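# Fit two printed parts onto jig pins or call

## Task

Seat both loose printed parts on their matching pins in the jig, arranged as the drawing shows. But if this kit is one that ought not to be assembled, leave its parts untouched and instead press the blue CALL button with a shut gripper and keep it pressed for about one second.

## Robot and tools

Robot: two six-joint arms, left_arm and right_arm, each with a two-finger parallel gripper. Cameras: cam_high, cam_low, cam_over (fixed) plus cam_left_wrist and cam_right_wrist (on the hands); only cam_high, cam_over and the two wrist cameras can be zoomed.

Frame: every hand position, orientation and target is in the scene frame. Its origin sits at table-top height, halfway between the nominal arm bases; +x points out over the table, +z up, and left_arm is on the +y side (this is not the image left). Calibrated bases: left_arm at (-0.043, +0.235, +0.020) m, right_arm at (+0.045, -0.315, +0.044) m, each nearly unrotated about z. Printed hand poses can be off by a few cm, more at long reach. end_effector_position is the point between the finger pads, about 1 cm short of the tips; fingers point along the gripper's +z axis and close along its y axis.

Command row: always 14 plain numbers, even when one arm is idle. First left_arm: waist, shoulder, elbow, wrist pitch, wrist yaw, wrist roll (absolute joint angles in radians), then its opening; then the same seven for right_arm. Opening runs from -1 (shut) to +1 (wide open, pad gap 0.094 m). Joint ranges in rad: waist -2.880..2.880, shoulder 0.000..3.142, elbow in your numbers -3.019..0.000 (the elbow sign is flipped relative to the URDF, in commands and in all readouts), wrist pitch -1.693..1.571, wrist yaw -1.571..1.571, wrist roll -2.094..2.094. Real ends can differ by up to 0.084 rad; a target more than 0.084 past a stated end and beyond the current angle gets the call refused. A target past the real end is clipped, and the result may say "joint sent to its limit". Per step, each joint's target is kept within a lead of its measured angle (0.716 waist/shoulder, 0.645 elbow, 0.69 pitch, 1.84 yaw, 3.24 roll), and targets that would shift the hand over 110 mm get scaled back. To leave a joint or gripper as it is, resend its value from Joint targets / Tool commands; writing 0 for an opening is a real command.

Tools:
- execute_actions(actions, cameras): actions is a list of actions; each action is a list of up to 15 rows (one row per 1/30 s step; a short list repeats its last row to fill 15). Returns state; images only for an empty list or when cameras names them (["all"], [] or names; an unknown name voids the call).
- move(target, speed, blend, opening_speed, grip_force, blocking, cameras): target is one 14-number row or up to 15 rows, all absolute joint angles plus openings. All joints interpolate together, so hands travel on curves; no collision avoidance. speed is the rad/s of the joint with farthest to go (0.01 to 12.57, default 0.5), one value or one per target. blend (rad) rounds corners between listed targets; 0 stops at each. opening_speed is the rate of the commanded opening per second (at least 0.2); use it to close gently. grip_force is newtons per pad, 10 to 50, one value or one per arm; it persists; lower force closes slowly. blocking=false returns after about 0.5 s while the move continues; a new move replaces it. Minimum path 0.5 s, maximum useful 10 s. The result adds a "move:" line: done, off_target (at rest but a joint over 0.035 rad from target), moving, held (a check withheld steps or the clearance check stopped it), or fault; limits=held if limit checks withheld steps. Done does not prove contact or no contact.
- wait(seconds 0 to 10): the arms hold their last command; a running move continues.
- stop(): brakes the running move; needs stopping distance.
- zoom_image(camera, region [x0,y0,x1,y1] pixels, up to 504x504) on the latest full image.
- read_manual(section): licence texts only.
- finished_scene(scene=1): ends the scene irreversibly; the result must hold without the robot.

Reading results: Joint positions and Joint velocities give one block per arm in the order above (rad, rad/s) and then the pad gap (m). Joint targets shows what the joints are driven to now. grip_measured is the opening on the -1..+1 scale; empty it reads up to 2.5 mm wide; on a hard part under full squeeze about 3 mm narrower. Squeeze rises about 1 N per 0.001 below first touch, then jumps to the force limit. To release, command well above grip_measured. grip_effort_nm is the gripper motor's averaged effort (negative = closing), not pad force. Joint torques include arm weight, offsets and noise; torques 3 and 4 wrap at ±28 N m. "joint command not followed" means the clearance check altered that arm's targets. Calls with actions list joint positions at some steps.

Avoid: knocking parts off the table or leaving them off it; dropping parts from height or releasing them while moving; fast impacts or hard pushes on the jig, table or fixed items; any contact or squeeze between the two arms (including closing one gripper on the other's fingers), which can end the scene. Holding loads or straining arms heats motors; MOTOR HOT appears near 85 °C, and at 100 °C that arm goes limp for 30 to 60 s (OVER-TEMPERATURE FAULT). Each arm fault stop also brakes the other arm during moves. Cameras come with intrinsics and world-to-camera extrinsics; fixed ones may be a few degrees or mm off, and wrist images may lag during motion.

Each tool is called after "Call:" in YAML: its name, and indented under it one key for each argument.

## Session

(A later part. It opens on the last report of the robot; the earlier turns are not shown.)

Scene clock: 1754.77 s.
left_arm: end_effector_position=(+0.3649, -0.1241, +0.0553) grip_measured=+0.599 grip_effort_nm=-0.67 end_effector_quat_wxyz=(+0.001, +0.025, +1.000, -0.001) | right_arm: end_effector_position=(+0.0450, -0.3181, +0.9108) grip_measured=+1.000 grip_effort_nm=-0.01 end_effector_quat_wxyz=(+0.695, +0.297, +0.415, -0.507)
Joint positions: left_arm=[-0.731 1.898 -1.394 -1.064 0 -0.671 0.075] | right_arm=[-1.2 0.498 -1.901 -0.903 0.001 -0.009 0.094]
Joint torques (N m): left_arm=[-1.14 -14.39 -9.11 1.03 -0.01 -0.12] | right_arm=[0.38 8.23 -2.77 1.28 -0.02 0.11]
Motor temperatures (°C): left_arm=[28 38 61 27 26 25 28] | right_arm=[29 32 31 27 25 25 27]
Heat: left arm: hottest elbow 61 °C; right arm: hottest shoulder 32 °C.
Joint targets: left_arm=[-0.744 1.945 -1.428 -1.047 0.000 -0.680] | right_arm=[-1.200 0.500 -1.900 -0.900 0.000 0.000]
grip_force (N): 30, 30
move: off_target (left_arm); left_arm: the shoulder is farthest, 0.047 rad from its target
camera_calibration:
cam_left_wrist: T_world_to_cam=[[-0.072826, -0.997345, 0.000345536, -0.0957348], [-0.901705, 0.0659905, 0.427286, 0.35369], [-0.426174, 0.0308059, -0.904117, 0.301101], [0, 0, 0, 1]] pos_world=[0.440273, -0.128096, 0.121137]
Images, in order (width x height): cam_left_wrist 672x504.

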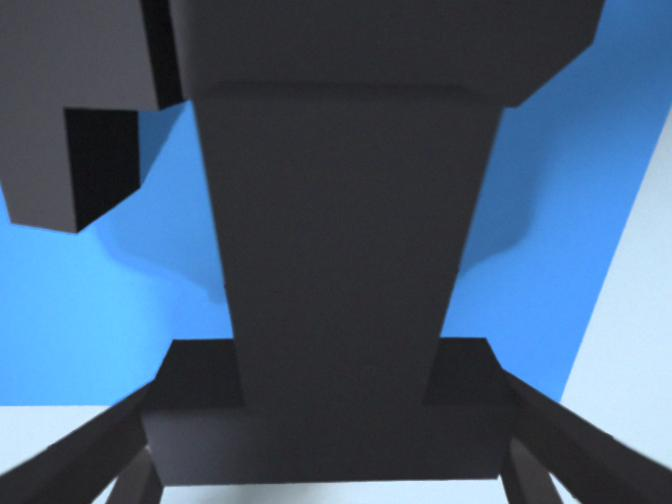

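Call:
move:
  target:
    - [-0.744,1.85,-1.428,-1.047,0,-0.68,0.45,-1.2,0.5,-1.9,-0.9,0,0,1]
    - [-0.744,1.80,-1.428,-1.12,0,-0.68,0.45,-1.2,0.5,-1.9,-0.9,0,0,1]
  speed: 0.1
  cameras: ["cam_left_wrist"]

Scene clock: 1767.47 s.
left_arm: end_effector_position=(+0.3604, -0.1200, +0.0884) grip_measured=+0.599 grip_effort_nm=-0.67 end_effector_quat_wxyz=(+0.009, +0.025, +1.000, -0.007) | right_arm: end_effector_position=(+0.0450, -0.3181, +0.9108) grip_measured=+1.000 grip_effort_nm=-0.01 end_effector_quat_wxyz=(+0.695, +0.297, +0.415, -0.507)
Joint positions: left_arm=[-0.731 1.834 -1.394 -1.109 0 -0.671 0.075] | right_arm=[-1.2 0.498 -1.901 -0.903 0.001 -0.009 0.094]
Joint torques (N m): left_arm=[-1.2 -20.54 -9.29 -0.09 -0.01 -0.11] | right_arm=[0.32 8.29 -2.77 1.26 -0.02 0.11]
Motor temperatures (°C): left_arm=[28 38 60 27 26 25 28] | right_arm=[29 32 31 27 25 25 27]
Heat: left arm: hottest elbow 60 °C; right arm: hottest shoulder 32 °C.
Joint targets: left_arm=[-0.744 1.800 -1.428 -1.120 0.000 -0.680] | right_arm=[-1.200 0.500 -1.900 -0.900 0.000 0.000]
grip_force (N): 30, 30
move: done
camera_calibration:
cam_left_wrist: T_world_to_cam=[[-0.0725635, -0.997297, 0.0115665, -0.0931057], [-0.907852, 0.0708484, 0.413261, 0.339222], [-0.412963, 0.019487, -0.910539, 0.323416], [0, 0, 0, 1]] pos_world=[0.434766, -0.12319, 0.155373]
Images, in order (width x height): cam_left_wrist 672x504.

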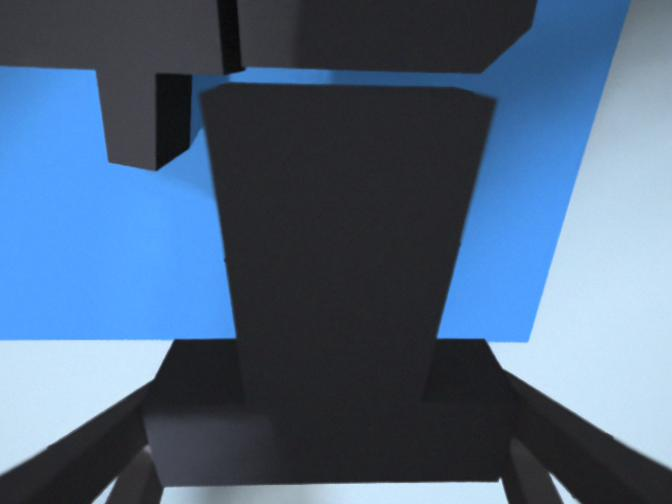

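Call:
move:
  target:
    - [-0.748,1.88,-1.428,-1.09,0,-0.68,0.45,-1.2,0.5,-1.9,-0.9,0,0,1]
    - [-0.748,1.915,-1.428,-1.054,0,-0.68,0.45,-1.2,0.5,-1.9,-0.9,0,0,1]
    - [-0.748,1.928,-1.428,-1.054,0,-0.68,0.45,-1.2,0.5,-1.9,-0.9,0,0,1]
  speed: [0.2,0.1,0.03]
  cameras: ["cam_left_wrist"]

Scene clock: 1790.17 s.
left_arm: end_effector_position=(+0.3626, -0.1250, +0.0567) grip_measured=+0.599 grip_effort_nm=-0.67 end_effector_quat_wxyz=(+0.000, +0.027, +1.000, +0.000) | right_arm: end_effector_position=(+0.0450, -0.3181, +0.9108) grip_measured=+1.000 grip_effort_nm=-0.01 end_effector_quat_wxyz=(+0.695, +0.297, +0.415, -0.507)
Joint positions: left_arm=[-0.735 1.895 -1.394 -1.07 0 -0.671 0.075] | right_arm=[-1.2 0.498 -1.901 -0.903 0.001 -0.009 0.094]
Joint torques (N m): left_arm=[-1.2 -15.62 -9.03 0.96 0.01 -0.13] | right_arm=[0.38 8.29 -2.77 1.26 -0.03 0.11]
Motor temperatures (°C): left_arm=[28 41 59 27 26 25 28] | right_arm=[28 32 31 27 25 25 27]
Heat: left arm: hottest elbow 59 °C; right arm: hottest shoulder 32 °C.
Joint targets: left_arm=[-0.748 1.928 -1.428 -1.054 0.000 -0.680] | right_arm=[-1.200 0.500 -1.900 -0.900 0.000 0.000]
grip_force (N): 30, 30
move: done
camera_calibration:
cam_left_wrist: T_world_to_cam=[[-0.0767199, -0.997051, -0.00204409, -0.095268], [-0.900465, 0.0684074, 0.429516, 0.350746], [-0.428109, 0.034793, -0.903057, 0.302613], [0, 0, 0, 1]] pos_world=[0.438077, -0.129509, 0.122431]
Images, in order (width x height): cam_left_wrist 672x504.

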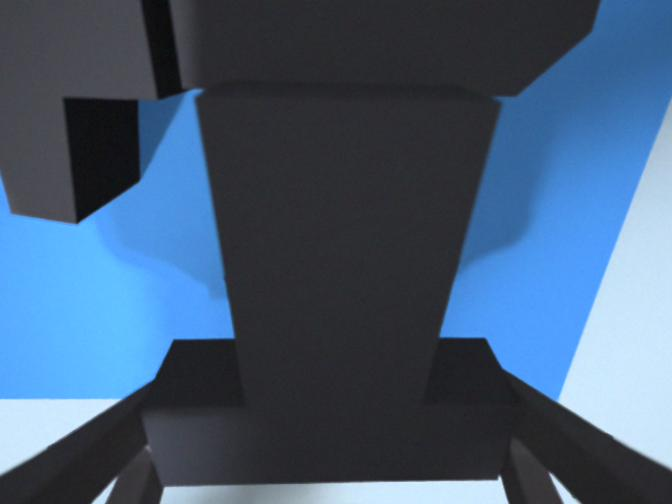

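Call:
move:
  target:
    - [-0.748,1.85,-1.428,-1.09,0,-0.68,0.45,-1.2,0.5,-1.9,-0.9,0,0,1]
    - [-0.752,1.925,-1.428,-1.066,0,-0.68,0.45,-1.2,0.5,-1.9,-0.9,0,0,1]
  speed: [0.2,0.08]
  cameras: ["cam_left_wrist"]

Scene clock: 1800.33 s.
left_arm: end_effector_position=(+0.3587, -0.1235, +0.0471) grip_measured=+0.599 grip_effort_nm=-0.67 end_effector_quat_wxyz=(-0.010, +0.028, +1.000, +0.009) | right_arm: end_effector_position=(+0.0450, -0.3181, +0.9108) grip_measured=+1.000 grip_effort_nm=-0.01 end_effector_quat_wxyz=(+0.695, +0.297, +0.415, -0.507)
Joint positions: left_arm=[-0.738 1.914 -1.394 -1.078 0 -0.671 0.075] | right_arm=[-1.2 0.498 -1.901 -0.903 0.001 -0.009 0.094]
Joint torques (N m): left_arm=[-1.2 -17.67 -9.02 0.75 -0.01 -0.11] | right_arm=[0.32 8.23 -2.77 1.26 -0.02 0.1]
Motor temperatures (°C): left_arm=[28 42 58 27 26 25 28] | right_arm=[28 32 31 27 25 25 27]
Heat: left arm: hottest elbow 58 °C; right arm: hottest shoulder 32 °C.
Joint targets: left_arm=[-0.752 1.925 -1.428 -1.066 0.000 -0.680] | right_arm=[-1.200 0.500 -1.900 -0.900 0.000 0.000]
grip_force (N): 30, 30
move: done
camera_calibration:
cam_left_wrist: T_world_to_cam=[[-0.0795553, -0.996661, -0.0183977, -0.0922041], [-0.891386, 0.0628664, 0.448863, 0.346457], [-0.446208, 0.052109, -0.893411, 0.300298], [0, 0, 0, 1]] pos_world=[0.435487, -0.129325, 0.111081]
Images, in order (width x height): cam_left_wrist 672x504.

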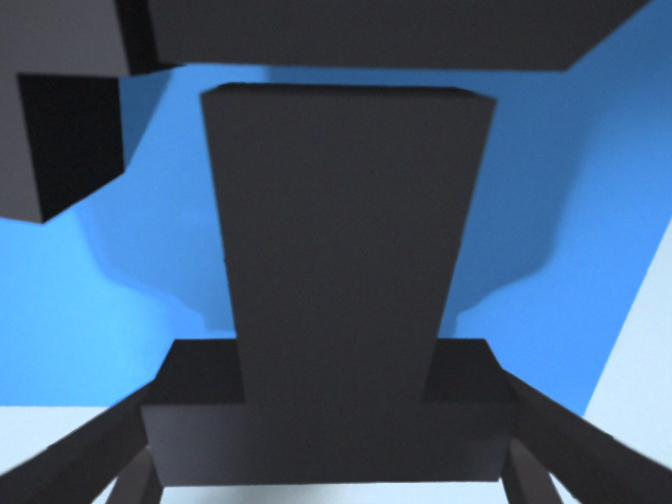

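Call:
move:
  target:
    - [-0.752,1.932,-1.428,-1.066,0,-0.68,0.45,-1.2,0.5,-1.9,-0.9,0,0,1]
    - [-0.720,1.932,-1.428,-1.054,0,-0.68,0.45,-1.2,0.5,-1.9,-0.9,0,0,1]
    - [-0.720,1.955,-1.428,-1.054,0,-0.68,0.45,-1.2,0.5,-1.9,-0.9,0,0,1]
  speed: [0.05,0.05,0.03]
  cameras: ["cam_left_wrist"]

Scene clock: 1812.33 s.
left_arm: end_effector_position=(+0.3612, -0.1226, +0.0401) grip_measured=+0.599 grip_effort_nm=-0.67 end_effector_quat_wxyz=(-0.011, +0.026, +1.000, +0.010) | right_arm: end_effector_position=(+0.0450, -0.3181, +0.9108) grip_measured=+1.000 grip_effort_nm=-0.01 end_effector_quat_wxyz=(+0.695, +0.297, +0.415, -0.507)
Joint positions: left_arm=[-0.734 1.927 -1.394 -1.068 0 -0.671 0.075] | right_arm=[-1.2 0.498 -1.901 -0.903 0.001 -0.009 0.094]
Joint torques (N m): left_arm=[1.32 -16.26 -8.91 0.81 -0.01 -0.11] | right_arm=[0.38 8.29 -2.77 1.26 -0.03 0.11]
Motor temperatures (°C): left_arm=[28 42 57 27 26 25 28] | right_arm=[28 32 31 27 25 25 27]
Heat: left arm: hottest elbow 57 °C; right arm: hottest shoulder 32 °C.
Joint targets: left_arm=[-0.720 1.955 -1.428 -1.054 0.000 -0.680] | right_arm=[-1.200 0.500 -1.900 -0.900 0.000 0.000]
grip_force (N): 30, 30
move: done
camera_calibration:
cam_left_wrist: T_world_to_cam=[[-0.0754526, -0.996949, -0.0200076, -0.0926866], [-0.89075, 0.0583695, 0.45073, 0.350843], [-0.448187, 0.0518305, -0.892436, 0.295781], [0, 0, 0, 1]] pos_world=[0.438085, -0.128213, 0.103976]
Images, in order (width x height): cam_left_wrist 672x504.

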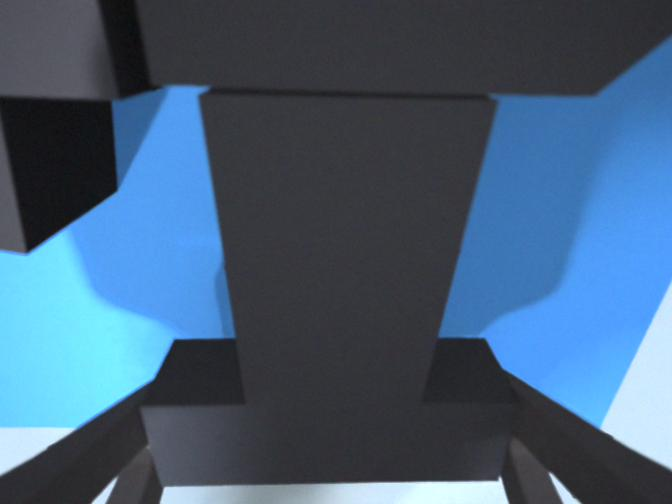

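Call:
move:
  target:
    - [-0.720,1.875,-1.428,-1.06,0,-0.68,0.45,-1.2,0.5,-1.9,-0.9,0,0,1]
    - [-0.7485,1.875,-1.428,-1.09,0,-0.68,0.45,-1.2,0.5,-1.9,-0.9,0,0,1]
    - [-0.7485,1.92,-1.428,-1.0565,0,-0.68,0.45,-1.2,0.5,-1.9,-0.9,0,0,1]
    - [-0.7485,1.955,-1.428,-1.0565,0,-0.68,0.45,-1.2,0.5,-1.9,-0.9,0,0,1]
  speed: [0.15,0.1,0.12,0.04]
  cameras: ["cam_left_wrist"]

Call:
move:
  target:
    - [-0.7485,1.89,-1.428,-1.0565,0,-0.68,0.45,-1.2,0.5,-1.9,-0.9,0,0,1]
    - [-0.7525,1.89,-1.428,-1.054,0,-0.68,0.45,-1.2,0.5,-1.9,-0.9,0,0,1]
    - [-0.7525,1.955,-1.428,-1.054,0,-0.68,0.45,-1.2,0.5,-1.9,-0.9,0,0,1]
  speed: [0.15,0.1,0.05]
  cameras: ["cam_left_wrist"]

Call:
move:
  target:
    - [-0.7525,1.89,-1.428,-1.054,0,-0.68,0.45,-1.2,0.5,-1.9,-0.9,0,0,1]
    - [-0.754,1.89,-1.428,-1.0515,0,-0.68,0.45,-1.2,0.5,-1.9,-0.9,0,0,1]
    - [-0.754,1.955,-1.428,-1.0515,0,-0.68,0.45,-1.2,0.5,-1.9,-0.9,0,0,1]
  speed: [0.15,0.1,0.05]
  cameras: ["cam_left_wrist"]

Scene clock: 1869.07 s.
left_arm: end_effector_position=(+0.3600, -0.1228, +0.0399) grip_measured=+0.599 grip_effort_nm=-0.67 end_effector_quat_wxyz=(-0.013, +0.027, +0.999, +0.011) | right_arm: end_effector_position=(+0.0450, -0.3181, +0.9108) grip_measured=+1.000 grip_effort_nm=-0.01 end_effector_quat_wxyz=(+0.695, +0.297, +0.415, -0.507)
Joint positions: left_arm=[-0.735 1.928 -1.394 -1.07 0 -0.671 0.075] | right_arm=[-1.2 0.498 -1.901 -0.903 0.001 -0.009 0.094]
Joint torques (N m): left_arm=[-1.08 -16.26 -8.87 0.88 -0.02 -0.12] | right_arm=[0.38 8.23 -2.77 1.28 -0.02 0.1]
Motor temperatures (°C): left_arm=[28 41 56 27 26 25 28] | right_arm=[28 32 31 27 25 25 27]
Heat: left arm: hottest elbow 56 °C; right arm: hottest shoulder 32 °C.
Joint targets: left_arm=[-0.748 1.955 -1.428 -1.056 0.000 -0.680] | right_arm=[-1.200 0.500 -1.900 -0.900 0.000 0.000]
grip_force (N): 30, 30
move: done
camera_calibration:
cam_left_wrist: T_world_to_cam=[[-0.0769478, -0.996802, -0.0215427, -0.0923426], [-0.889523, 0.0588746, 0.453081, 0.349446], [-0.450364, 0.0540263, -0.891209, 0.296099], [0, 0, 0, 1]] pos_world=[0.437087, -0.128618, 0.10357]
Images, in order (width x height): cam_left_wrist 672x504.

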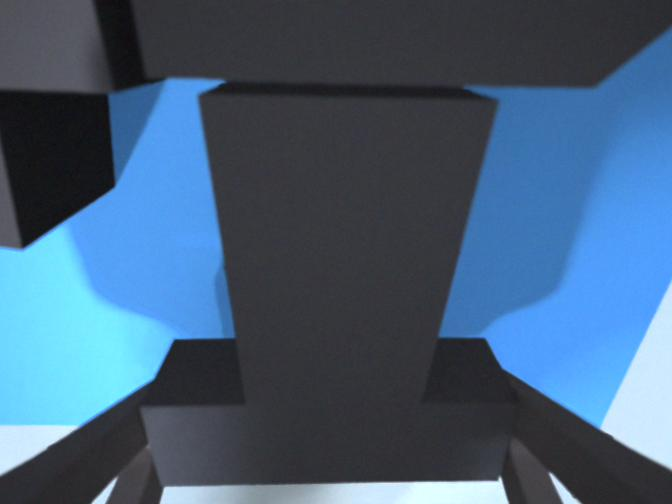

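Scene clock: 1871.73 s.
left_arm: end_effector_position=(+0.3590, -0.1249, +0.0397) grip_measured=+0.599 grip_effort_nm=-0.67 end_effector_quat_wxyz=(-0.012, +0.029, +0.999, +0.010) | right_arm: end_effector_position=(+0.0450, -0.3181, +0.9108) grip_measured=+1.000 grip_effort_nm=-0.01 end_effector_quat_wxyz=(+0.695, +0.297, +0.415, -0.507)
Joint positions: left_arm=[-0.739 1.928 -1.394 -1.068 0 -0.671 0.075] | right_arm=[-1.2 0.498 -1.901 -0.903 0.001 -0.009 0.094]
Joint torques (N m): left_arm=[-1.08 -16.26 -8.9 0.85 -0.02 -0.13] | right_arm=[0.44 8.35 -2.77 1.26 -0.03 0.11]
Motor temperatures (°C): left_arm=[28 41 56 27 26 25 28] | right_arm=[28 32 31 27 25 25 27]
Heat: left arm: hottest elbow 56 °C; right arm: hottest shoulder 32 °C.
Joint targets: left_arm=[-0.752 1.955 -1.428 -1.054 0.000 -0.680] | right_arm=[-1.200 0.500 -1.900 -0.900 0.000 0.000]
grip_force (N): 30, 30
move: done
camera_calibration:
cam_left_wrist: T_world_to_cam=[[-0.0810932, -0.996502, -0.0202113, -0.0930333], [-0.889995, 0.0632673, 0.451559, 0.349498], [-0.448701, 0.0546064, -0.892012, 0.295033], [0, 0, 0, 1]] pos_world=[0.435889, -0.13093, 0.103474]
Images, in order (width x height): cam_left_wrist 672x504.

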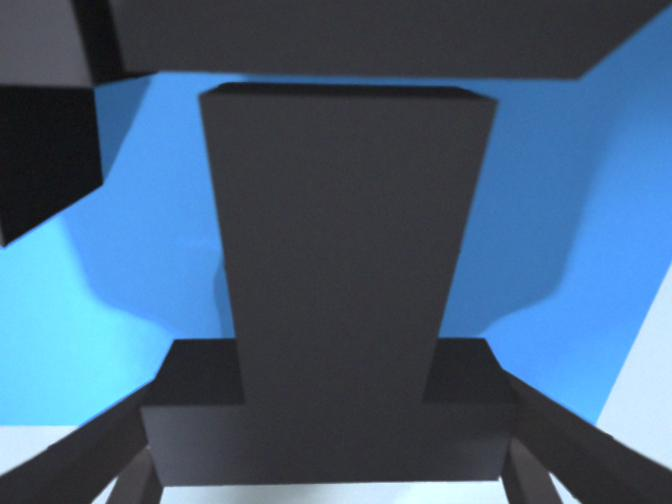

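Scene clock: 1874.27 s.
left_arm: end_effector_position=(+0.3592, -0.1257, +0.0397) grip_measured=+0.599 grip_effort_nm=-0.67 end_effector_quat_wxyz=(-0.011, +0.030, +0.999, +0.009) | right_arm: end_effector_position=(+0.0450, -0.3181, +0.9108) grip_measured=+1.000 grip_effort_nm=-0.01 end_effector_quat_wxyz=(+0.695, +0.297, +0.415, -0.507)
Joint positions: left_arm=[-0.74 1.928 -1.394 -1.065 0 -0.671 0.075] | right_arm=[-1.2 0.498 -1.901 -0.903 0.001 -0.009 0.094]
Joint torques (N m): left_arm=[-1.14 -16.44 -8.88 0.84 -0.02 -0.12] | right_arm=[0.38 8.35 -2.76 1.26 -0.02 0.11]
Motor temperatures (°C): left_arm=[28 41 56 27 26 25 28] | right_arm=[28 32 31 27 25 25 27]
Heat: left arm: hottest elbow 56 °C; right arm: hottest shoulder 32 °C.
Joint targets: left_arm=[-0.754 1.955 -1.428 -1.051 0.000 -0.680] | right_arm=[-1.200 0.500 -1.900 -0.900 0.000 0.000]
grip_force (N): 30, 30
move: done
camera_calibration:
cam_left_wrist: T_world_to_cam=[[-0.081804, -0.996476, -0.018539, -0.0935803], [-0.890848, 0.0647669, 0.449662, 0.350305], [-0.446877, 0.0532996, -0.893006, 0.294435], [0, 0, 0, 1]] pos_world=[0.435989, -0.131632, 0.103679]
Images, in order (width x height): cam_left_wrist 672x504.

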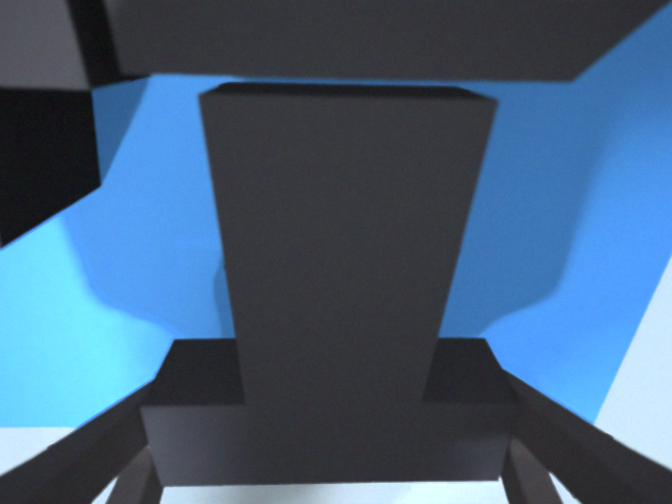

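Call:
move:
  target:
    - [-0.754,1.89,-1.428,-1.0515,0,-0.68,0.45,-1.2,0.5,-1.9,-0.9,0,0,1]
    - [-0.728,1.89,-1.428,-1.0765,0,-0.648,0.45,-1.2,0.5,-1.9,-0.9,0,0,1]
    - [-0.728,1.955,-1.428,-1.0765,0,-0.648,0.45,-1.2,0.5,-1.9,-0.9,0,0,1]
  speed: [0.15,0.1,0.05]
  cameras: ["cam_left_wrist"]

Call:
move:
  target:
    - [-0.728,1.89,-1.428,-1.0765,0,-0.648,0.45,-1.2,0.5,-1.9,-0.9,0,0,1]
    - [-0.726,1.89,-1.428,-1.079,0,-0.648,0.45,-1.2,0.5,-1.9,-0.9,0,0,1]
    - [-0.726,1.955,-1.428,-1.079,0,-0.648,0.45,-1.2,0.5,-1.9,-0.9,0,0,1]
  speed: [0.15,0.1,0.05]

Call:
move:
  target:
    - [-0.726,1.89,-1.428,-1.079,0,-0.648,0.45,-1.2,0.5,-1.9,-0.9,0,0,1]
    - [-0.7245,1.89,-1.428,-1.0815,0,-0.648,0.45,-1.2,0.5,-1.9,-0.9,0,0,1]
    - [-0.7245,1.955,-1.428,-1.0815,0,-0.648,0.45,-1.2,0.5,-1.9,-0.9,0,0,1]
  speed: [0.15,0.1,0.05]

Call:
move:
  target:
    - [-0.7245,1.89,-1.428,-1.0815,0,-0.648,0.45,-1.2,0.5,-1.9,-0.9,0,0,1]
    - [-0.723,1.89,-1.428,-1.084,0,-0.648,0.45,-1.2,0.5,-1.9,-0.9,0,0,1]
    - [-0.723,1.955,-1.428,-1.084,0,-0.648,0.45,-1.2,0.5,-1.9,-0.9,0,0,1]
  speed: [0.15,0.1,0.05]
  cameras: ["cam_left_wrist"]

Scene clock: 1911.80 s.
left_arm: end_effector_position=(+0.3592, -0.1257, +0.0397) grip_measured=+0.599 grip_effort_nm=-0.67 end_effector_quat_wxyz=(-0.011, +0.035, +0.999, +0.009) | right_arm: end_effector_position=(+0.0450, -0.3181, +0.9108) grip_measured=+1.000 grip_effort_nm=-0.01 end_effector_quat_wxyz=(+0.695, +0.297, +0.415, -0.507)
Joint positions: left_arm=[-0.74 1.928 -1.394 -1.065 0 -0.661 0.075] | right_arm=[-1.2 0.498 -1.901 -0.903 0.001 -0.009 0.094]
Joint torques (N m): left_arm=[1.32 -16.32 -8.96 -0.18 -0.02 0.11] | right_arm=[0.38 8.23 -2.77 1.28 -0.03 0.11]
Motor temperatures (°C): left_arm=[28 41 55 27 26 25 28] | right_arm=[28 32 31 27 25 25 27]
Heat: left arm: hottest elbow 55 °C; right arm: hottest shoulder 32 °C.
Joint targets: left_arm=[-0.728 1.955 -1.428 -1.076 0.000 -0.648] | right_arm=[-1.200 0.500 -1.900 -0.900 0.000 0.000]
grip_force (N): 30, 30
move: done
camera_calibration:
cam_left_wrist: T_world_to_cam=[[-0.0921239, -0.995579, -0.0183348, -0.0898117], [-0.890051, 0.0740755, 0.449802, 0.351236], [-0.446455, 0.0577564, -0.89294, 0.294881], [0, 0, 0, 1]] pos_world=[0.435995, -0.132464, 0.103678]
Images, in order (width x height): cam_left_wrist 672x504.

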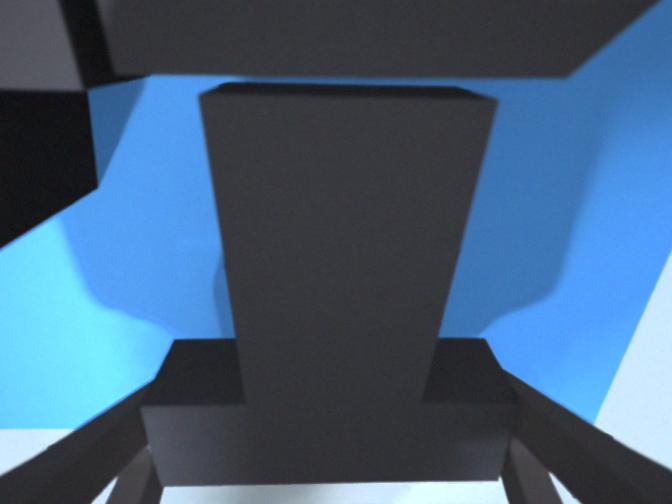

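Scene clock: 1914.30 s.
left_arm: end_effector_position=(+0.3591, -0.1255, +0.0397) grip_measured=+0.599 grip_effort_nm=-0.67 end_effector_quat_wxyz=(-0.011, +0.035, +0.999, +0.009) | right_arm: end_effector_position=(+0.0450, -0.3181, +0.9108) grip_measured=+1.000 grip_effort_nm=-0.01 end_effector_quat_wxyz=(+0.695, +0.297, +0.415, -0.507)
Joint positions: left_arm=[-0.74 1.928 -1.394 -1.066 0 -0.66 0.075] | right_arm=[-1.2 0.498 -1.901 -0.903 0.001 -0.009 0.094]
Joint torques (N m): left_arm=[1.61 -16.44 -8.92 -0.21 -0.01 0.11] | right_arm=[0.38 8.23 -2.78 1.26 -0.03 0.1]
Motor temperatures (°C): left_arm=[28 41 55 27 26 25 28] | right_arm=[28 32 31 27 25 25 27]
Heat: left arm: hottest elbow 55 °C; right arm: hottest shoulder 32 °C.
Joint targets: left_arm=[-0.726 1.955 -1.428 -1.079 0.000 -0.648] | right_arm=[-1.200 0.500 -1.900 -0.900 0.000 0.000]
grip_force (N): 30, 30
move: done

Scene clock: 1916.83 s.
left_arm: end_effector_position=(+0.3588, -0.1242, +0.0397) grip_measured=+0.599 grip_effort_nm=-0.67 end_effector_quat_wxyz=(-0.013, +0.034, +0.999, +0.011) | right_arm: end_effector_position=(+0.0450, -0.3181, +0.9108) grip_measured=+1.000 grip_effort_nm=-0.01 end_effector_quat_wxyz=(+0.695, +0.297, +0.415, -0.507)
Joint positions: left_arm=[-0.738 1.928 -1.394 -1.07 0 -0.66 0.075] | right_arm=[-1.2 0.498 -1.901 -0.903 0.001 -0.009 0.094]
Joint torques (N m): left_arm=[1.49 -16.26 -8.92 -0.13 -0.02 0.11] | right_arm=[0.38 8.23 -2.78 1.26 -0.03 0.11]
Motor temperatures (°C): left_arm=[28 40 55 27 26 25 28] | right_arm=[28 32 31 27 25 25 27]
Heat: left arm: hottest elbow 55 °C; right arm: hottest shoulder 32 °C.
Joint targets: left_arm=[-0.725 1.955 -1.428 -1.082 0.000 -0.648] | right_arm=[-1.200 0.500 -1.900 -0.900 0.000 0.000]
grip_force (N): 30, 30
move: done

Scene clock: 1919.37 s.
left_arm: end_effector_position=(+0.3590, -0.1232, +0.0398) grip_measured=+0.599 grip_effort_nm=-0.67 end_effector_quat_wxyz=(-0.014, +0.033, +0.999, +0.011) | right_arm: end_effector_position=(+0.0450, -0.3181, +0.9108) grip_measured=+1.000 grip_effort_nm=-0.01 end_effector_quat_wxyz=(+0.695, +0.297, +0.415, -0.507)
Joint positions: left_arm=[-0.737 1.928 -1.394 -1.072 0 -0.66 0.075] | right_arm=[-1.2 0.498 -1.901 -0.903 0.001 -0.009 0.094]
Joint torques (N m): left_arm=[1.38 -16.32 -8.88 -0.18 -0.01 0.11] | right_arm=[0.38 8.29 -2.77 1.26 -0.02 0.11]
Motor temperatures (°C): left_arm=[28 40 55 27 26 25 28] | right_arm=[28 32 31 27 25 25 27]
Heat: left arm: hottest elbow 55 °C; right arm: hottest shoulder 32 °C.
Joint targets: left_arm=[-0.723 1.955 -1.428 -1.084 0.000 -0.648] | right_arm=[-1.200 0.500 -1.900 -0.900 0.000 0.000]
grip_force (N): 30, 30
move: done
camera_calibration:
cam_left_wrist: T_world_to_cam=[[-0.089557, -0.995723, -0.0226783, -0.0882035], [-0.887808, 0.0694894, 0.454938, 0.349235], [-0.451416, 0.0608768, -0.890234, 0.296714], [0, 0, 0, 1]] pos_world=[0.436096, -0.130157, 0.103264]
Images, in order (width x height): cam_left_wrist 672x504.

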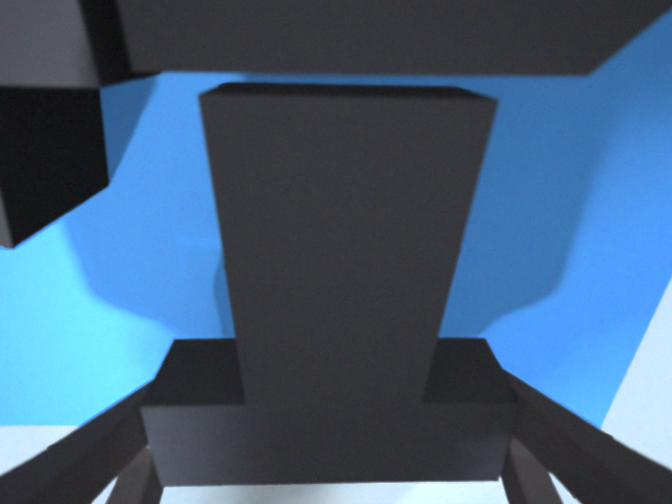

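Call:
move:
  target:
    - [-0.723,1.89,-1.428,-1.084,0,-0.648,0.45,-1.2,0.5,-1.9,-0.9,0,0,1]
    - [-0.747,1.89,-1.428,-1.054,0,-0.648,0.45,-1.2,0.5,-1.9,-0.9,0,0,1]
    - [-0.747,1.955,-1.428,-1.054,0,-0.648,0.45,-1.2,0.5,-1.9,-0.9,0,0,1]
  speed: [0.15,0.1,0.05]

Call:
move:
  target:
    - [-0.747,1.89,-1.428,-1.054,0,-0.648,0.45,-1.2,0.5,-1.9,-0.9,0,0,1]
    - [-0.7488,1.89,-1.428,-1.052,0,-0.648,0.45,-1.2,0.5,-1.9,-0.9,0,0,1]
    - [-0.7488,1.955,-1.428,-1.052,0,-0.648,0.45,-1.2,0.5,-1.9,-0.9,0,0,1]
  speed: [0.15,0.1,0.05]

Call:
move:
  target:
    - [-0.7488,1.89,-1.428,-1.052,0,-0.648,0.45,-1.2,0.5,-1.9,-0.9,0,0,1]
    - [-0.7502,1.89,-1.428,-1.050,0,-0.648,0.45,-1.2,0.5,-1.9,-0.9,0,0,1]
    - [-0.7502,1.955,-1.428,-1.050,0,-0.648,0.45,-1.2,0.5,-1.9,-0.9,0,0,1]
  speed: [0.15,0.1,0.05]

Call:
move:
  target:
    - [-0.7502,1.89,-1.428,-1.050,0,-0.648,0.45,-1.2,0.5,-1.9,-0.9,0,0,1]
    - [-0.7518,1.89,-1.428,-1.048,0,-0.648,0.45,-1.2,0.5,-1.9,-0.9,0,0,1]
    - [-0.7518,1.955,-1.428,-1.048,0,-0.648,0.45,-1.2,0.5,-1.9,-0.9,0,0,1]
  speed: [0.15,0.1,0.05]
  cameras: ["cam_left_wrist","cam_low"]

Call:
zoom_image:
  camera: "cam_low"
  region: [270, 235, 370, 285]

Scene clock: 1946.67 s.
left_arm: end_effector_position=(+0.3599, -0.1240, +0.0399) grip_measured=+0.599 grip_effort_nm=-0.67 end_effector_quat_wxyz=(-0.012, +0.033, +0.999, +0.010) | right_arm: end_effector_position=(+0.0450, -0.3181, +0.9108) grip_measured=+1.000 grip_effort_nm=-0.01 end_effector_quat_wxyz=(+0.695, +0.297, +0.415, -0.507)
Joint positions: left_arm=[-0.737 1.928 -1.394 -1.068 0 -0.66 0.075] | right_arm=[-1.2 0.498 -1.901 -0.903 0.001 -0.009 0.094]
Joint torques (N m): left_arm=[-0.73 -16.32 -8.87 0.88 -0.02 0.12] | right_arm=[0.38 8.23 -2.77 1.28 -0.03 0.11]
Motor temperatures (°C): left_arm=[28 41 55 27 26 25 28] | right_arm=[28 32 31 27 25 25 27]
Heat: left arm: hottest elbow 55 °C; right arm: hottest shoulder 32 °C.
Joint targets: left_arm=[-0.747 1.955 -1.428 -1.054 0.000 -0.648] | right_arm=[-1.200 0.500 -1.900 -0.900 0.000 0.000]
grip_force (N): 30, 30
move: done

Scene clock: 1949.17 s.
left_arm: end_effector_position=(+0.3602, -0.1243, +0.0399) grip_measured=+0.599 grip_effort_nm=-0.67 end_effector_quat_wxyz=(-0.011, +0.033, +0.999, +0.009) | right_arm: end_effector_position=(+0.0450, -0.3181, +0.9108) grip_measured=+1.000 grip_effort_nm=-0.01 end_effector_quat_wxyz=(+0.695, +0.297, +0.415, -0.507)
Joint positions: left_arm=[-0.737 1.928 -1.394 -1.066 0 -0.66 0.075] | right_arm=[-1.2 0.498 -1.901 -0.903 0.001 -0.009 0.094]
Joint torques (N m): left_arm=[-0.97 -16.32 -8.94 0.87 -0.02 0.11] | right_arm=[0.38 8.29 -2.77 1.26 -0.02 0.1]
Motor temperatures (°C): left_arm=[28 41 55 27 26 25 28] | right_arm=[28 32 31 27 25 25 27]
Heat: left arm: hottest elbow 55 °C; right arm: hottest shoulder 32 °C.
Joint targets: left_arm=[-0.749 1.955 -1.428 -1.052 0.000 -0.648] | right_arm=[-1.200 0.500 -1.900 -0.900 0.000 0.000]
grip_force (N): 30, 30
move: done

Scene clock: 1951.67 s.
left_arm: end_effector_position=(+0.3606, -0.1247, +0.0399) grip_measured=+0.599 grip_effort_nm=-0.67 end_effector_quat_wxyz=(-0.010, +0.033, +0.999, +0.008) | right_arm: end_effector_position=(+0.0450, -0.3181, +0.9108) grip_measured=+1.000 grip_effort_nm=-0.01 end_effector_quat_wxyz=(+0.695, +0.297, +0.415, -0.507)
Joint positions: left_arm=[-0.737 1.928 -1.394 -1.064 0 -0.66 0.075] | right_arm=[-1.2 0.498 -1.901 -0.903 0.001 -0.009 0.094]
Joint torques (N m): left_arm=[-1.14 -16.44 -8.87 0.9 -0.01 0.11] | right_arm=[0.44 8.29 -2.76 1.26 -0.02 0.11]
Motor temperatures (°C): left_arm=[28 40 55 27 26 25 28] | right_arm=[28 32 31 27 25 25 27]
Heat: left arm: hottest elbow 55 °C; right arm: hottest shoulder 32 °C.
Joint targets: left_arm=[-0.750 1.955 -1.428 -1.050 0.000 -0.648] | right_arm=[-1.200 0.500 -1.900 -0.900 0.000 0.000]
grip_force (N): 30, 30
move: done

Scene clock: 1954.17 s.
left_arm: end_effector_position=(+0.3607, -0.1253, +0.0399) grip_measured=+0.599 grip_effort_nm=-0.67 end_effector_quat_wxyz=(-0.009, +0.034, +0.999, +0.008) | right_arm: end_effector_position=(+0.0450, -0.3181, +0.9108) grip_measured=+1.000 grip_effort_nm=-0.01 end_effector_quat_wxyz=(+0.695, +0.297, +0.415, -0.507)
Joint positions: left_arm=[-0.738 1.928 -1.394 -1.062 0 -0.66 0.075] | right_arm=[-1.2 0.498 -1.901 -0.903 0.001 -0.009 0.094]
Joint torques (N m): left_arm=[-1.2 -16.21 -8.9 0.88 -0.01 0.11] | right_arm=[0.44 8.23 -2.77 1.26 -0.02 0.11]
Motor temperatures (°C): left_arm=[28 40 55 27 26 25 28] | right_arm=[28 32 31 27 25 25 27]
Heat: left arm: hottest elbow 55 °C; right arm: hottest shoulder 32 °C.
Joint targets: left_arm=[-0.752 1.955 -1.428 -1.048 0.000 -0.648] | right_arm=[-1.200 0.500 -1.900 -0.900 0.000 0.000]
grip_force (N): 30, 30
move: done
camera_calibration:
cam_left_wrist: T_world_to_cam=[[-0.0900996, -0.995804, -0.0160226, -0.0902358], [-0.891494, 0.0734689, 0.447035, 0.353002], [-0.443982, 0.0545617, -0.894373, 0.294436], [0, 0, 0, 1]] pos_world=[0.437293, -0.131857, 0.104085]
Images, in order (width x height): cam_low 672x504, cam_left_wrist 672x504.

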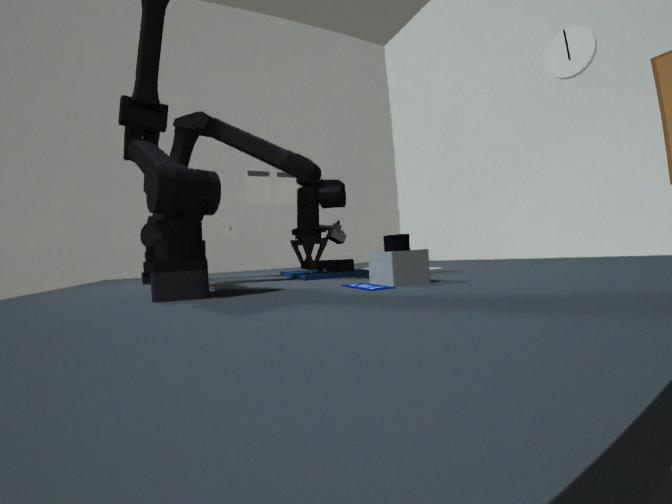

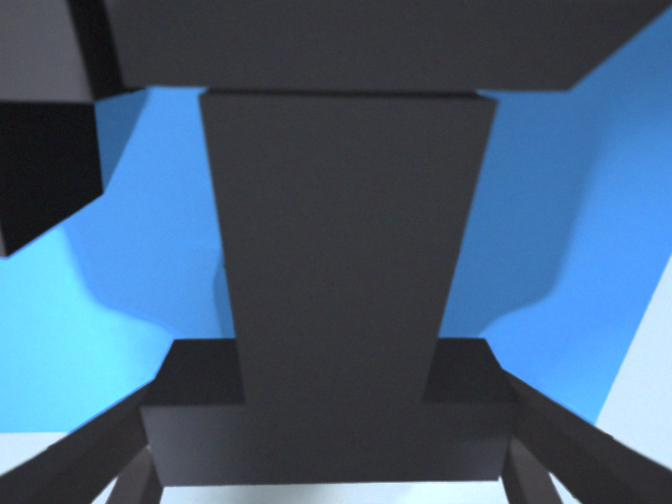

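Scaled by 5.040 from the camera's 672x504 image, which has a finer 960x720 frame.

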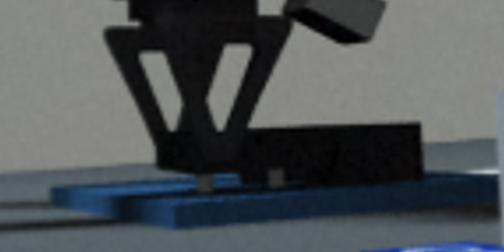

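Call:
zoom_image:
  camera: "cam_low"
  region: [298, 255, 338, 285]

Scaled by 12.600 from the camera's 672x504 image, which has a finer 960x720 frame.

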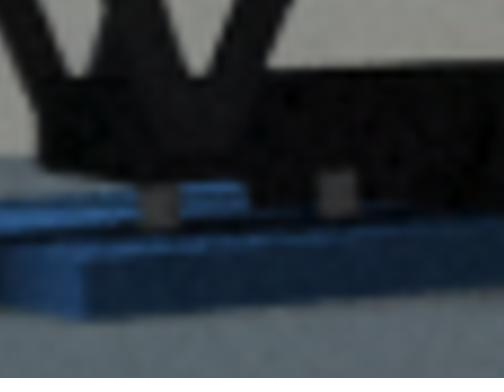

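Call:
move:
  target:
    - [-0.7518,1.89,-1.428,-1.048,0,-0.648,0.45,-1.2,0.5,-1.9,-0.9,0,0,1]
    - [-0.757,1.89,-1.428,-1.08,0,-0.648,0.45,-1.2,0.5,-1.9,-0.9,0,0,1]
    - [-0.757,1.955,-1.428,-1.08,0,-0.648,0.45,-1.2,0.5,-1.9,-0.9,0,0,1]
  speed: [0.15,0.1,0.05]

Call:
move:
  target:
    - [-0.757,1.89,-1.428,-1.08,0,-0.648,0.45,-1.2,0.5,-1.9,-0.9,0,0,1]
    - [-0.7275,1.89,-1.428,-1.082,0,-0.648,0.45,-1.2,0.5,-1.9,-0.9,0,0,1]
    - [-0.7275,1.955,-1.428,-1.082,0,-0.648,0.45,-1.2,0.5,-1.9,-0.9,0,0,1]
  speed: [0.15,0.1,0.05]

Call:
move:
  target:
    - [-0.7275,1.89,-1.428,-1.082,0,-0.648,0.45,-1.2,0.5,-1.9,-0.9,0,0,1]
    - [-0.7255,1.89,-1.428,-1.085,0,-0.648,0.45,-1.2,0.5,-1.9,-0.9,0,0,1]
    - [-0.7255,1.955,-1.428,-1.085,0,-0.648,0.45,-1.2,0.5,-1.9,-0.9,0,0,1]
  speed: [0.15,0.1,0.05]

Call:
move:
  target:
    - [-0.7255,1.89,-1.428,-1.085,0,-0.648,0.45,-1.2,0.5,-1.9,-0.9,0,0,1]
    - [-0.7238,1.89,-1.428,-1.0875,0,-0.648,0.45,-1.2,0.5,-1.9,-0.9,0,0,1]
    - [-0.7238,1.955,-1.428,-1.0875,0,-0.648,0.45,-1.2,0.5,-1.9,-0.9,0,0,1]
  speed: [0.15,0.1,0.05]

Call:
move:
  target:
    - [-0.7238,1.89,-1.428,-1.0875,0,-0.648,0.45,-1.2,0.5,-1.9,-0.9,0,0,1]
    - [-0.722,1.89,-1.428,-1.09,0,-0.648,0.45,-1.2,0.5,-1.9,-0.9,0,0,1]
    - [-0.722,1.955,-1.428,-1.09,0,-0.648,0.45,-1.2,0.5,-1.9,-0.9,0,0,1]
  speed: [0.15,0.1,0.05]
  cameras: ["cam_left_wrist","cam_low"]

Call:
zoom_image:
  camera: "cam_low"
  region: [298, 255, 338, 285]

Scene clock: 2023.83 s.
left_arm: end_effector_position=(+0.3572, -0.1266, +0.0397) grip_measured=+0.599 grip_effort_nm=-0.67 end_effector_quat_wxyz=(-0.012, +0.037, +0.999, +0.010) | right_arm: end_effector_position=(+0.0450, -0.3181, +0.9108) grip_measured=+1.000 grip_effort_nm=-0.01 end_effector_quat_wxyz=(+0.695, +0.297, +0.415, -0.507)
Joint positions: left_arm=[-0.744 1.928 -1.394 -1.069 0 -0.66 0.075] | right_arm=[-1.2 0.498 -1.901 -0.903 0.001 -0.009 0.094]
Joint torques (N m): left_arm=[-0.91 -16.38 -8.9 -0.18 0 0.11] | right_arm=[0.44 8.29 -2.77 1.26 -0.02 0.11]
Motor temperatures (°C): left_arm=[28 41 56 27 26 25 28] | right_arm=[28 32 31 27 25 25 27]
Heat: left arm: hottest elbow 56 °C; right arm: hottest shoulder 32 °C.
Joint targets: left_arm=[-0.757 1.955 -1.428 -1.080 0.000 -0.648] | right_arm=[-1.200 0.500 -1.900 -0.900 0.000 0.000]
grip_force (N): 30, 30
move: done

Scene clock: 2026.77 s.
left_arm: end_effector_position=(+0.3567, -0.1242, +0.0329) grip_measured=+0.599 grip_effort_nm=-0.67 end_effector_quat_wxyz=(-0.018, +0.036, +0.999, +0.015) | right_arm: end_effector_position=(+0.0450, -0.3181, +0.9108) grip_measured=+1.000 grip_effort_nm=-0.01 end_effector_quat_wxyz=(+0.695, +0.297, +0.415, -0.507)
Joint positions: left_arm=[-0.741 1.942 -1.394 -1.07 0 -0.66 0.075] | right_arm=[-1.2 0.498 -1.901 -0.903 0.001 -0.009 0.094]
Joint torques (N m): left_arm=[1.38 -17.44 -8.83 -0.2 -0.02 0.12] | right_arm=[0.44 8.29 -2.77 1.26 -0.02 0.11]
Motor temperatures (°C): left_arm=[28 41 56 27 26 25 28] | right_arm=[28 32 31 27 25 25 27]
Heat: left arm: hottest elbow 56 °C; right arm: hottest shoulder 32 °C.
Joint targets: left_arm=[-0.727 1.955 -1.428 -1.082 0.000 -0.648] | right_arm=[-1.200 0.500 -1.900 -0.900 0.000 0.000]
grip_force (N): 30, 30
move: done

Scene clock: 2029.67 s.
left_arm: end_effector_position=(+0.3568, -0.1230, +0.0331) grip_measured=+0.599 grip_effort_nm=-0.67 end_effector_quat_wxyz=(-0.019, +0.035, +0.999, +0.016) | right_arm: end_effector_position=(+0.0450, -0.3181, +0.9108) grip_measured=+1.000 grip_effort_nm=-0.01 end_effector_quat_wxyz=(+0.695, +0.297, +0.415, -0.507)
Joint positions: left_arm=[-0.739 1.941 -1.394 -1.073 0 -0.66 0.075] | right_arm=[-1.2 0.498 -1.901 -0.903 0.001 -0.009 0.094]
Joint torques (N m): left_arm=[1.85 -17.44 -8.83 -0.18 -0.02 0.11] | right_arm=[0.38 8.29 -2.76 1.28 -0.03 0.11]
Motor temperatures (°C): left_arm=[28 41 56 27 26 25 28] | right_arm=[28 32 31 27 25 25 27]
Heat: left arm: hottest elbow 56 °C; right arm: hottest shoulder 32 °C.
Joint targets: left_arm=[-0.725 1.955 -1.428 -1.085 0.000 -0.648] | right_arm=[-1.200 0.500 -1.900 -0.900 0.000 0.000]
grip_force (N): 30, 30
move: done

Scene clock: 2032.60 s.
left_arm: end_effector_position=(+0.3569, -0.1221, +0.0333) grip_measured=+0.599 grip_effort_nm=-0.67 end_effector_quat_wxyz=(-0.020, +0.034, +0.999, +0.016) | right_arm: end_effector_position=(+0.0450, -0.3181, +0.9108) grip_measured=+1.000 grip_effort_nm=-0.01 end_effector_quat_wxyz=(+0.695, +0.297, +0.415, -0.507)
Joint positions: left_arm=[-0.738 1.941 -1.394 -1.076 0.001 -0.66 0.075] | right_arm=[-1.2 0.498 -1.901 -0.903 0.001 -0.009 0.094]
Joint torques (N m): left_arm=[1.67 -17.55 -8.81 -0.21 -0.05 0.11] | right_arm=[0.32 8.29 -2.77 1.29 -0.02 0.11]
Motor temperatures (°C): left_arm=[28 41 56 27 26 25 28] | right_arm=[28 32 31 27 25 25 27]
Heat: left arm: hottest elbow 56 °C; right arm: hottest shoulder 32 °C.
Joint targets: left_arm=[-0.724 1.955 -1.428 -1.087 0.000 -0.648] | right_arm=[-1.200 0.500 -1.900 -0.900 0.000 0.000]
grip_force (N): 30, 30
move: done

Scene clock: 2035.37 s.
left_arm: end_effector_position=(+0.3582, -0.1219, +0.0402) grip_measured=+0.599 grip_effort_nm=-0.67 end_effector_quat_wxyz=(-0.016, +0.033, +0.999, +0.013) | right_arm: end_effector_position=(+0.0450, -0.3181, +0.9108) grip_measured=+1.000 grip_effort_nm=-0.01 end_effector_quat_wxyz=(+0.695, +0.297, +0.415, -0.507)
Joint positions: left_arm=[-0.736 1.927 -1.394 -1.078 0.001 -0.66 0.075] | right_arm=[-1.2 0.498 -1.901 -0.903 0.001 -0.009 0.094]
Joint torques (N m): left_arm=[1.49 -16.38 -8.91 -0.2 -0.04 0.11] | right_arm=[0.38 8.29 -2.77 1.25 -0.02 0.11]
Motor temperatures (°C): left_arm=[28 42 56 27 26 25 28] | right_arm=[28 32 31 27 25 25 27]
Heat: left arm: hottest elbow 56 °C; right arm: hottest shoulder 32 °C.
Joint targets: left_arm=[-0.722 1.955 -1.428 -1.090 0.000 -0.648] | right_arm=[-1.200 0.500 -1.900 -0.900 0.000 0.000]
grip_force (N): 30, 30
move: done
camera_calibration:
cam_left_wrist: T_world_to_cam=[[-0.0888181, -0.99573, -0.0251752, -0.0871143], [-0.885784, 0.0674015, 0.459177, 0.347079], [-0.45552, 0.0630831, -0.887988, 0.298333], [0, 0, 0, 1]] pos_world=[0.435597, -0.128956, 0.103352]
Images, in order (width x height): cam_low 672x504, cam_left_wrist 672x504.

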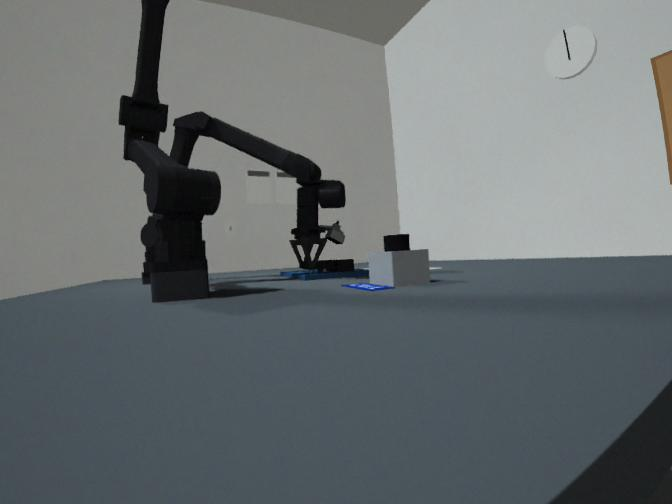

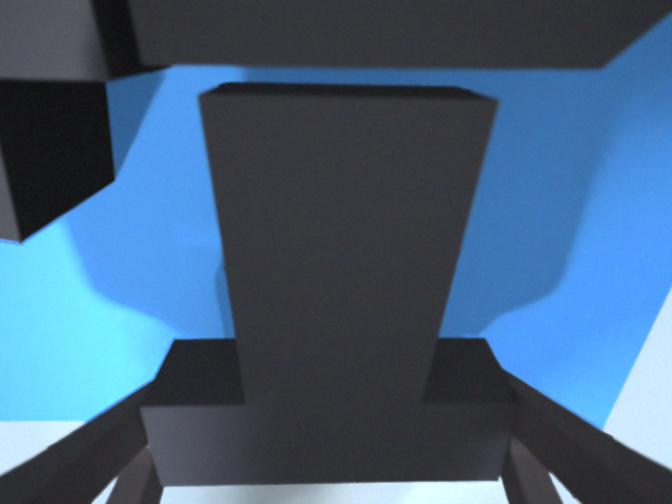

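Scaled by 12.600 from the camera's 672x504 image, which has a finer 960x720 frame.

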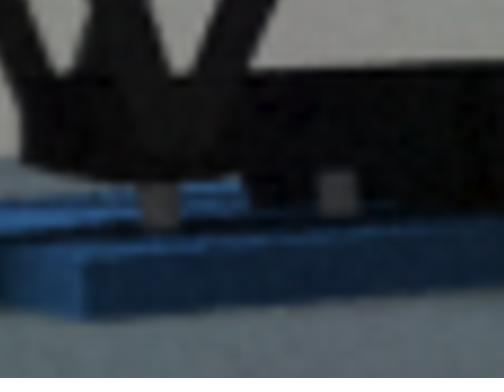

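Call:
move:
  target:
    - [-0.722,1.89,-1.428,-1.09,0,-0.648,0.45,-1.2,0.5,-1.9,-0.9,0,0,1]
    - [-0.7515,1.89,-1.428,-1.059,0,-0.648,0.45,-1.2,0.5,-1.9,-0.9,0,0,1]
    - [-0.7515,1.955,-1.428,-1.059,0,-0.648,0.45,-1.2,0.5,-1.9,-0.9,0,0,1]
  speed: [0.15,0.1,0.05]

Scene clock: 2051.83 s.
left_arm: end_effector_position=(+0.3574, -0.1231, +0.0333) grip_measured=+0.599 grip_effort_nm=-0.67 end_effector_quat_wxyz=(-0.018, +0.034, +0.999, +0.015) | right_arm: end_effector_position=(+0.0450, -0.3181, +0.9108) grip_measured=+1.000 grip_effort_nm=-0.01 end_effector_quat_wxyz=(+0.695, +0.297, +0.415, -0.507)
Joint positions: left_arm=[-0.738 1.941 -1.394 -1.072 0.001 -0.66 0.075] | right_arm=[-1.2 0.498 -1.901 -0.903 0.001 -0.009 0.094]
Joint torques (N m): left_arm=[-0.97 -17.38 -8.8 0.8 -0.05 0.11] | right_arm=[0.38 8.29 -2.78 1.26 -0.02 0.11]
Motor temperatures (°C): left_arm=[28 42 56 27 26 25 28] | right_arm=[28 32 31 27 25 25 27]
Heat: left arm: hottest elbow 56 °C; right arm: hottest shoulder 32 °C.
Joint targets: left_arm=[-0.752 1.955 -1.428 -1.059 0.000 -0.648] | right_arm=[-1.200 0.500 -1.900 -0.900 0.000 0.000]
grip_force (N): 30, 30
move: done

Dropping. Continue down, keeping x/y (q4 +.001 per radial −1.1 mm per .01 q2 → ~+.0045).

Call:
move:
  target: [-0.7515,1.985,-1.428,-1.048,0,-0.648,0.45,-1.2,0.5,-1.9,-0.9,0,0,1]
  speed: 0.02
  cameras: ["cam_left_wrist","cam_low"]

Call:
zoom_image:
  camera: "cam_low"
  region: [298, 255, 338, 285]

Scene clock: 2061.10 s.
left_arm: end_effector_position=(+0.3580, -0.1237, +0.0298) grip_measured=+0.599 grip_effort_nm=-0.67 end_effector_quat_wxyz=(-0.018, +0.034, +0.999, +0.015) | right_arm: end_effector_position=(+0.0450, -0.3181, +0.9108) grip_measured=+1.000 grip_effort_nm=-0.01 end_effector_quat_wxyz=(+0.695, +0.297, +0.415, -0.507)
Joint positions: left_arm=[-0.738 1.947 -1.394 -1.065 0.001 -0.66 0.075] | right_arm=[-1.2 0.498 -1.901 -0.903 0.001 -0.009 0.094]
Joint torques (N m): left_arm=[-1.14 -15.56 -8.83 0.96 -0.05 0.11] | right_arm=[0.38 8.29 -2.77 1.25 -0.03 0.11]
Motor temperatures (°C): left_arm=[28 41 56 27 26 25 28] | right_arm=[28 32 31 27 25 25 27]
Heat: left arm: hottest elbow 56 °C; right arm: hottest shoulder 32 °C.
Joint targets: left_arm=[-0.752 1.985 -1.428 -1.048 0.000 -0.648] | right_arm=[-1.200 0.500 -1.900 -0.900 0.000 0.000]
grip_force (N): 30, 30
move: off_target (left_arm); left_arm: the shoulder is farthest, 0.038 rad from its target
camera_calibration:
cam_left_wrist: T_world_to_cam=[[-0.0916693, -0.995365, -0.029057, -0.0879286], [-0.883396, 0.0678211, 0.463693, 0.350882], [-0.459573, 0.0681753, -0.885519, 0.291125], [0, 0, 0, 1]] pos_world=[0.4357, -0.131166, 0.0925401]
Images, in order (width x height): cam_low 672x504, cam_left_wrist 672x504.

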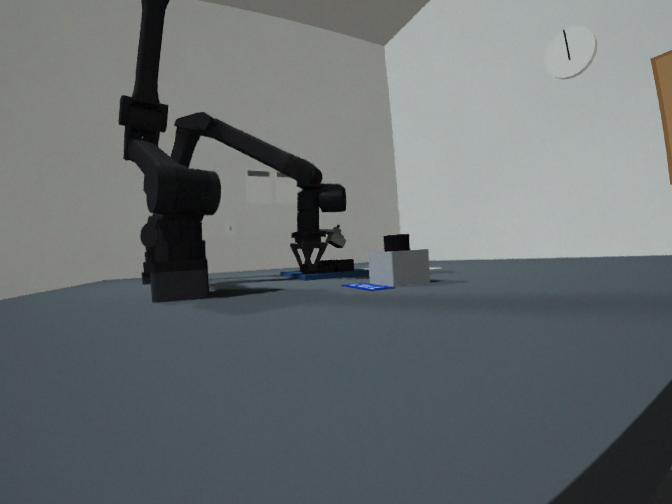

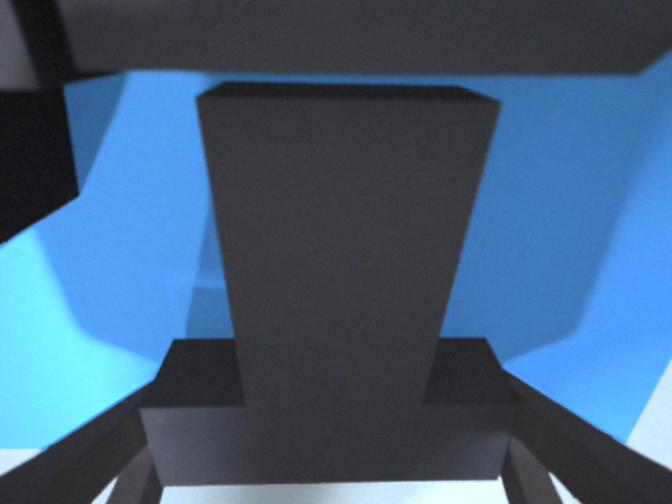

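Scaled by 12.600 from the camera's 672x504 image, which has a finer 960x720 frame.

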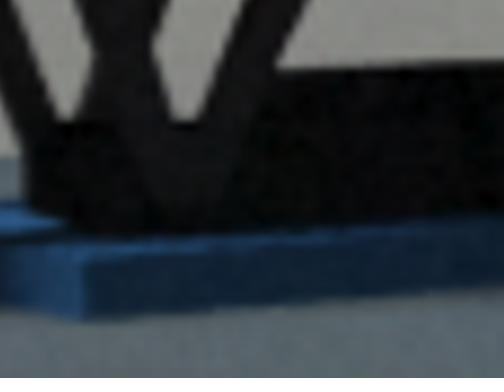

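Call:
move:
  target:
    - [-0.7515,1.985,-1.428,-1.048,0,-0.648,0.9,-1.2,0.5,-1.9,-0.9,0,0,1]
  opening_speed: 0.6
  cameras: ["cam_left_wrist","cam_low"]

Call:
zoom_image:
  camera: "cam_low"
  region: [298, 255, 338, 285]

Scene clock: 2071.83 s.
left_arm: end_effector_position=(+0.3583, -0.1238, +0.0242) grip_measured=+0.897 grip_effort_nm=0.13 end_effector_quat_wxyz=(-0.020, +0.035, +0.999, +0.017) | right_arm: end_effector_position=(+0.0450, -0.3181, +0.9108) grip_measured=+1.000 grip_effort_nm=-0.01 end_effector_quat_wxyz=(+0.695, +0.297, +0.415, -0.507)
Joint positions: left_arm=[-0.738 1.959 -1.396 -1.06 0.001 -0.659 0.089] | right_arm=[-1.2 0.498 -1.901 -0.903 0.001 -0.009 0.094]
Joint torques (N m): left_arm=[-1.03 -16.56 -8.64 0.75 -0.03 0.1] | right_arm=[0.38 8.29 -2.76 1.28 -0.03 0.1]
Motor temperatures (°C): left_arm=[28 41 55 27 26 25 28] | right_arm=[28 32 31 27 25 25 27]
Heat: left arm: hottest elbow 55 °C; right arm: hottest shoulder 32 °C.
Joint targets: left_arm=[-0.752 1.985 -1.428 -1.048 0.000 -0.648] | right_arm=[-1.200 0.500 -1.900 -0.900 0.000 0.000]
grip_force (N): 30, 30
move: done
camera_calibration:
cam_left_wrist: T_world_to_cam=[[-0.0925445, -0.995179, -0.0324784, -0.0878529], [-0.881578, 0.0667298, 0.467298, 0.35285], [-0.462878, 0.0718781, -0.883503, 0.287911], [0, 0, 0, 1]] pos_world=[0.436202, -0.131669, 0.0866307]
Images, in order (width x height): cam_low 672x504, cam_left_wrist 672x504.

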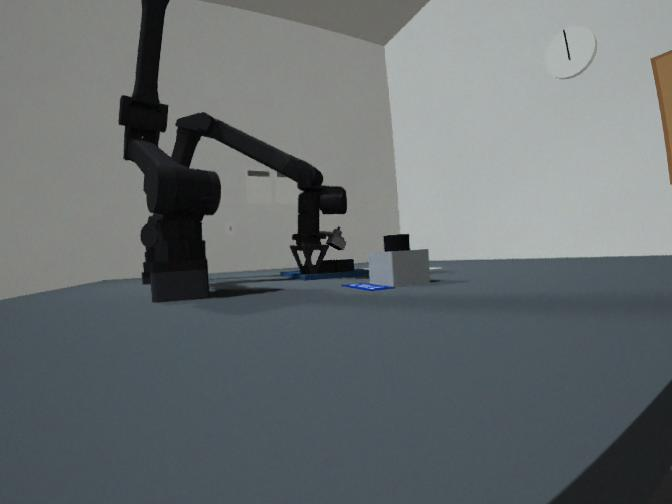

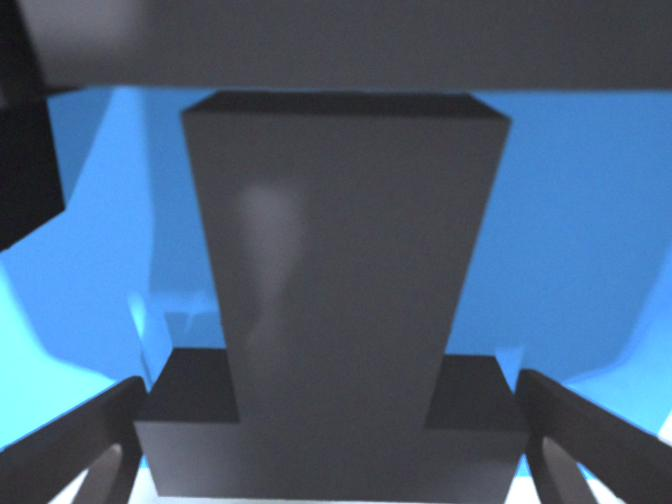

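Scaled by 12.600 from the camera's 672x504 image, which has a finer 960x720 frame.

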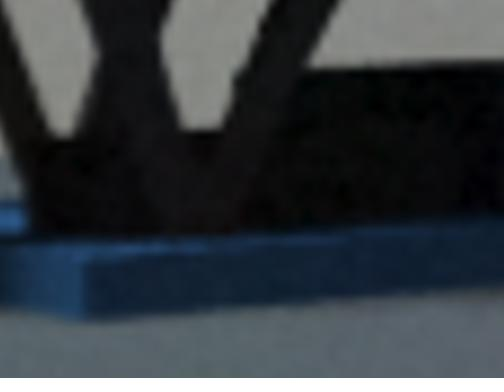

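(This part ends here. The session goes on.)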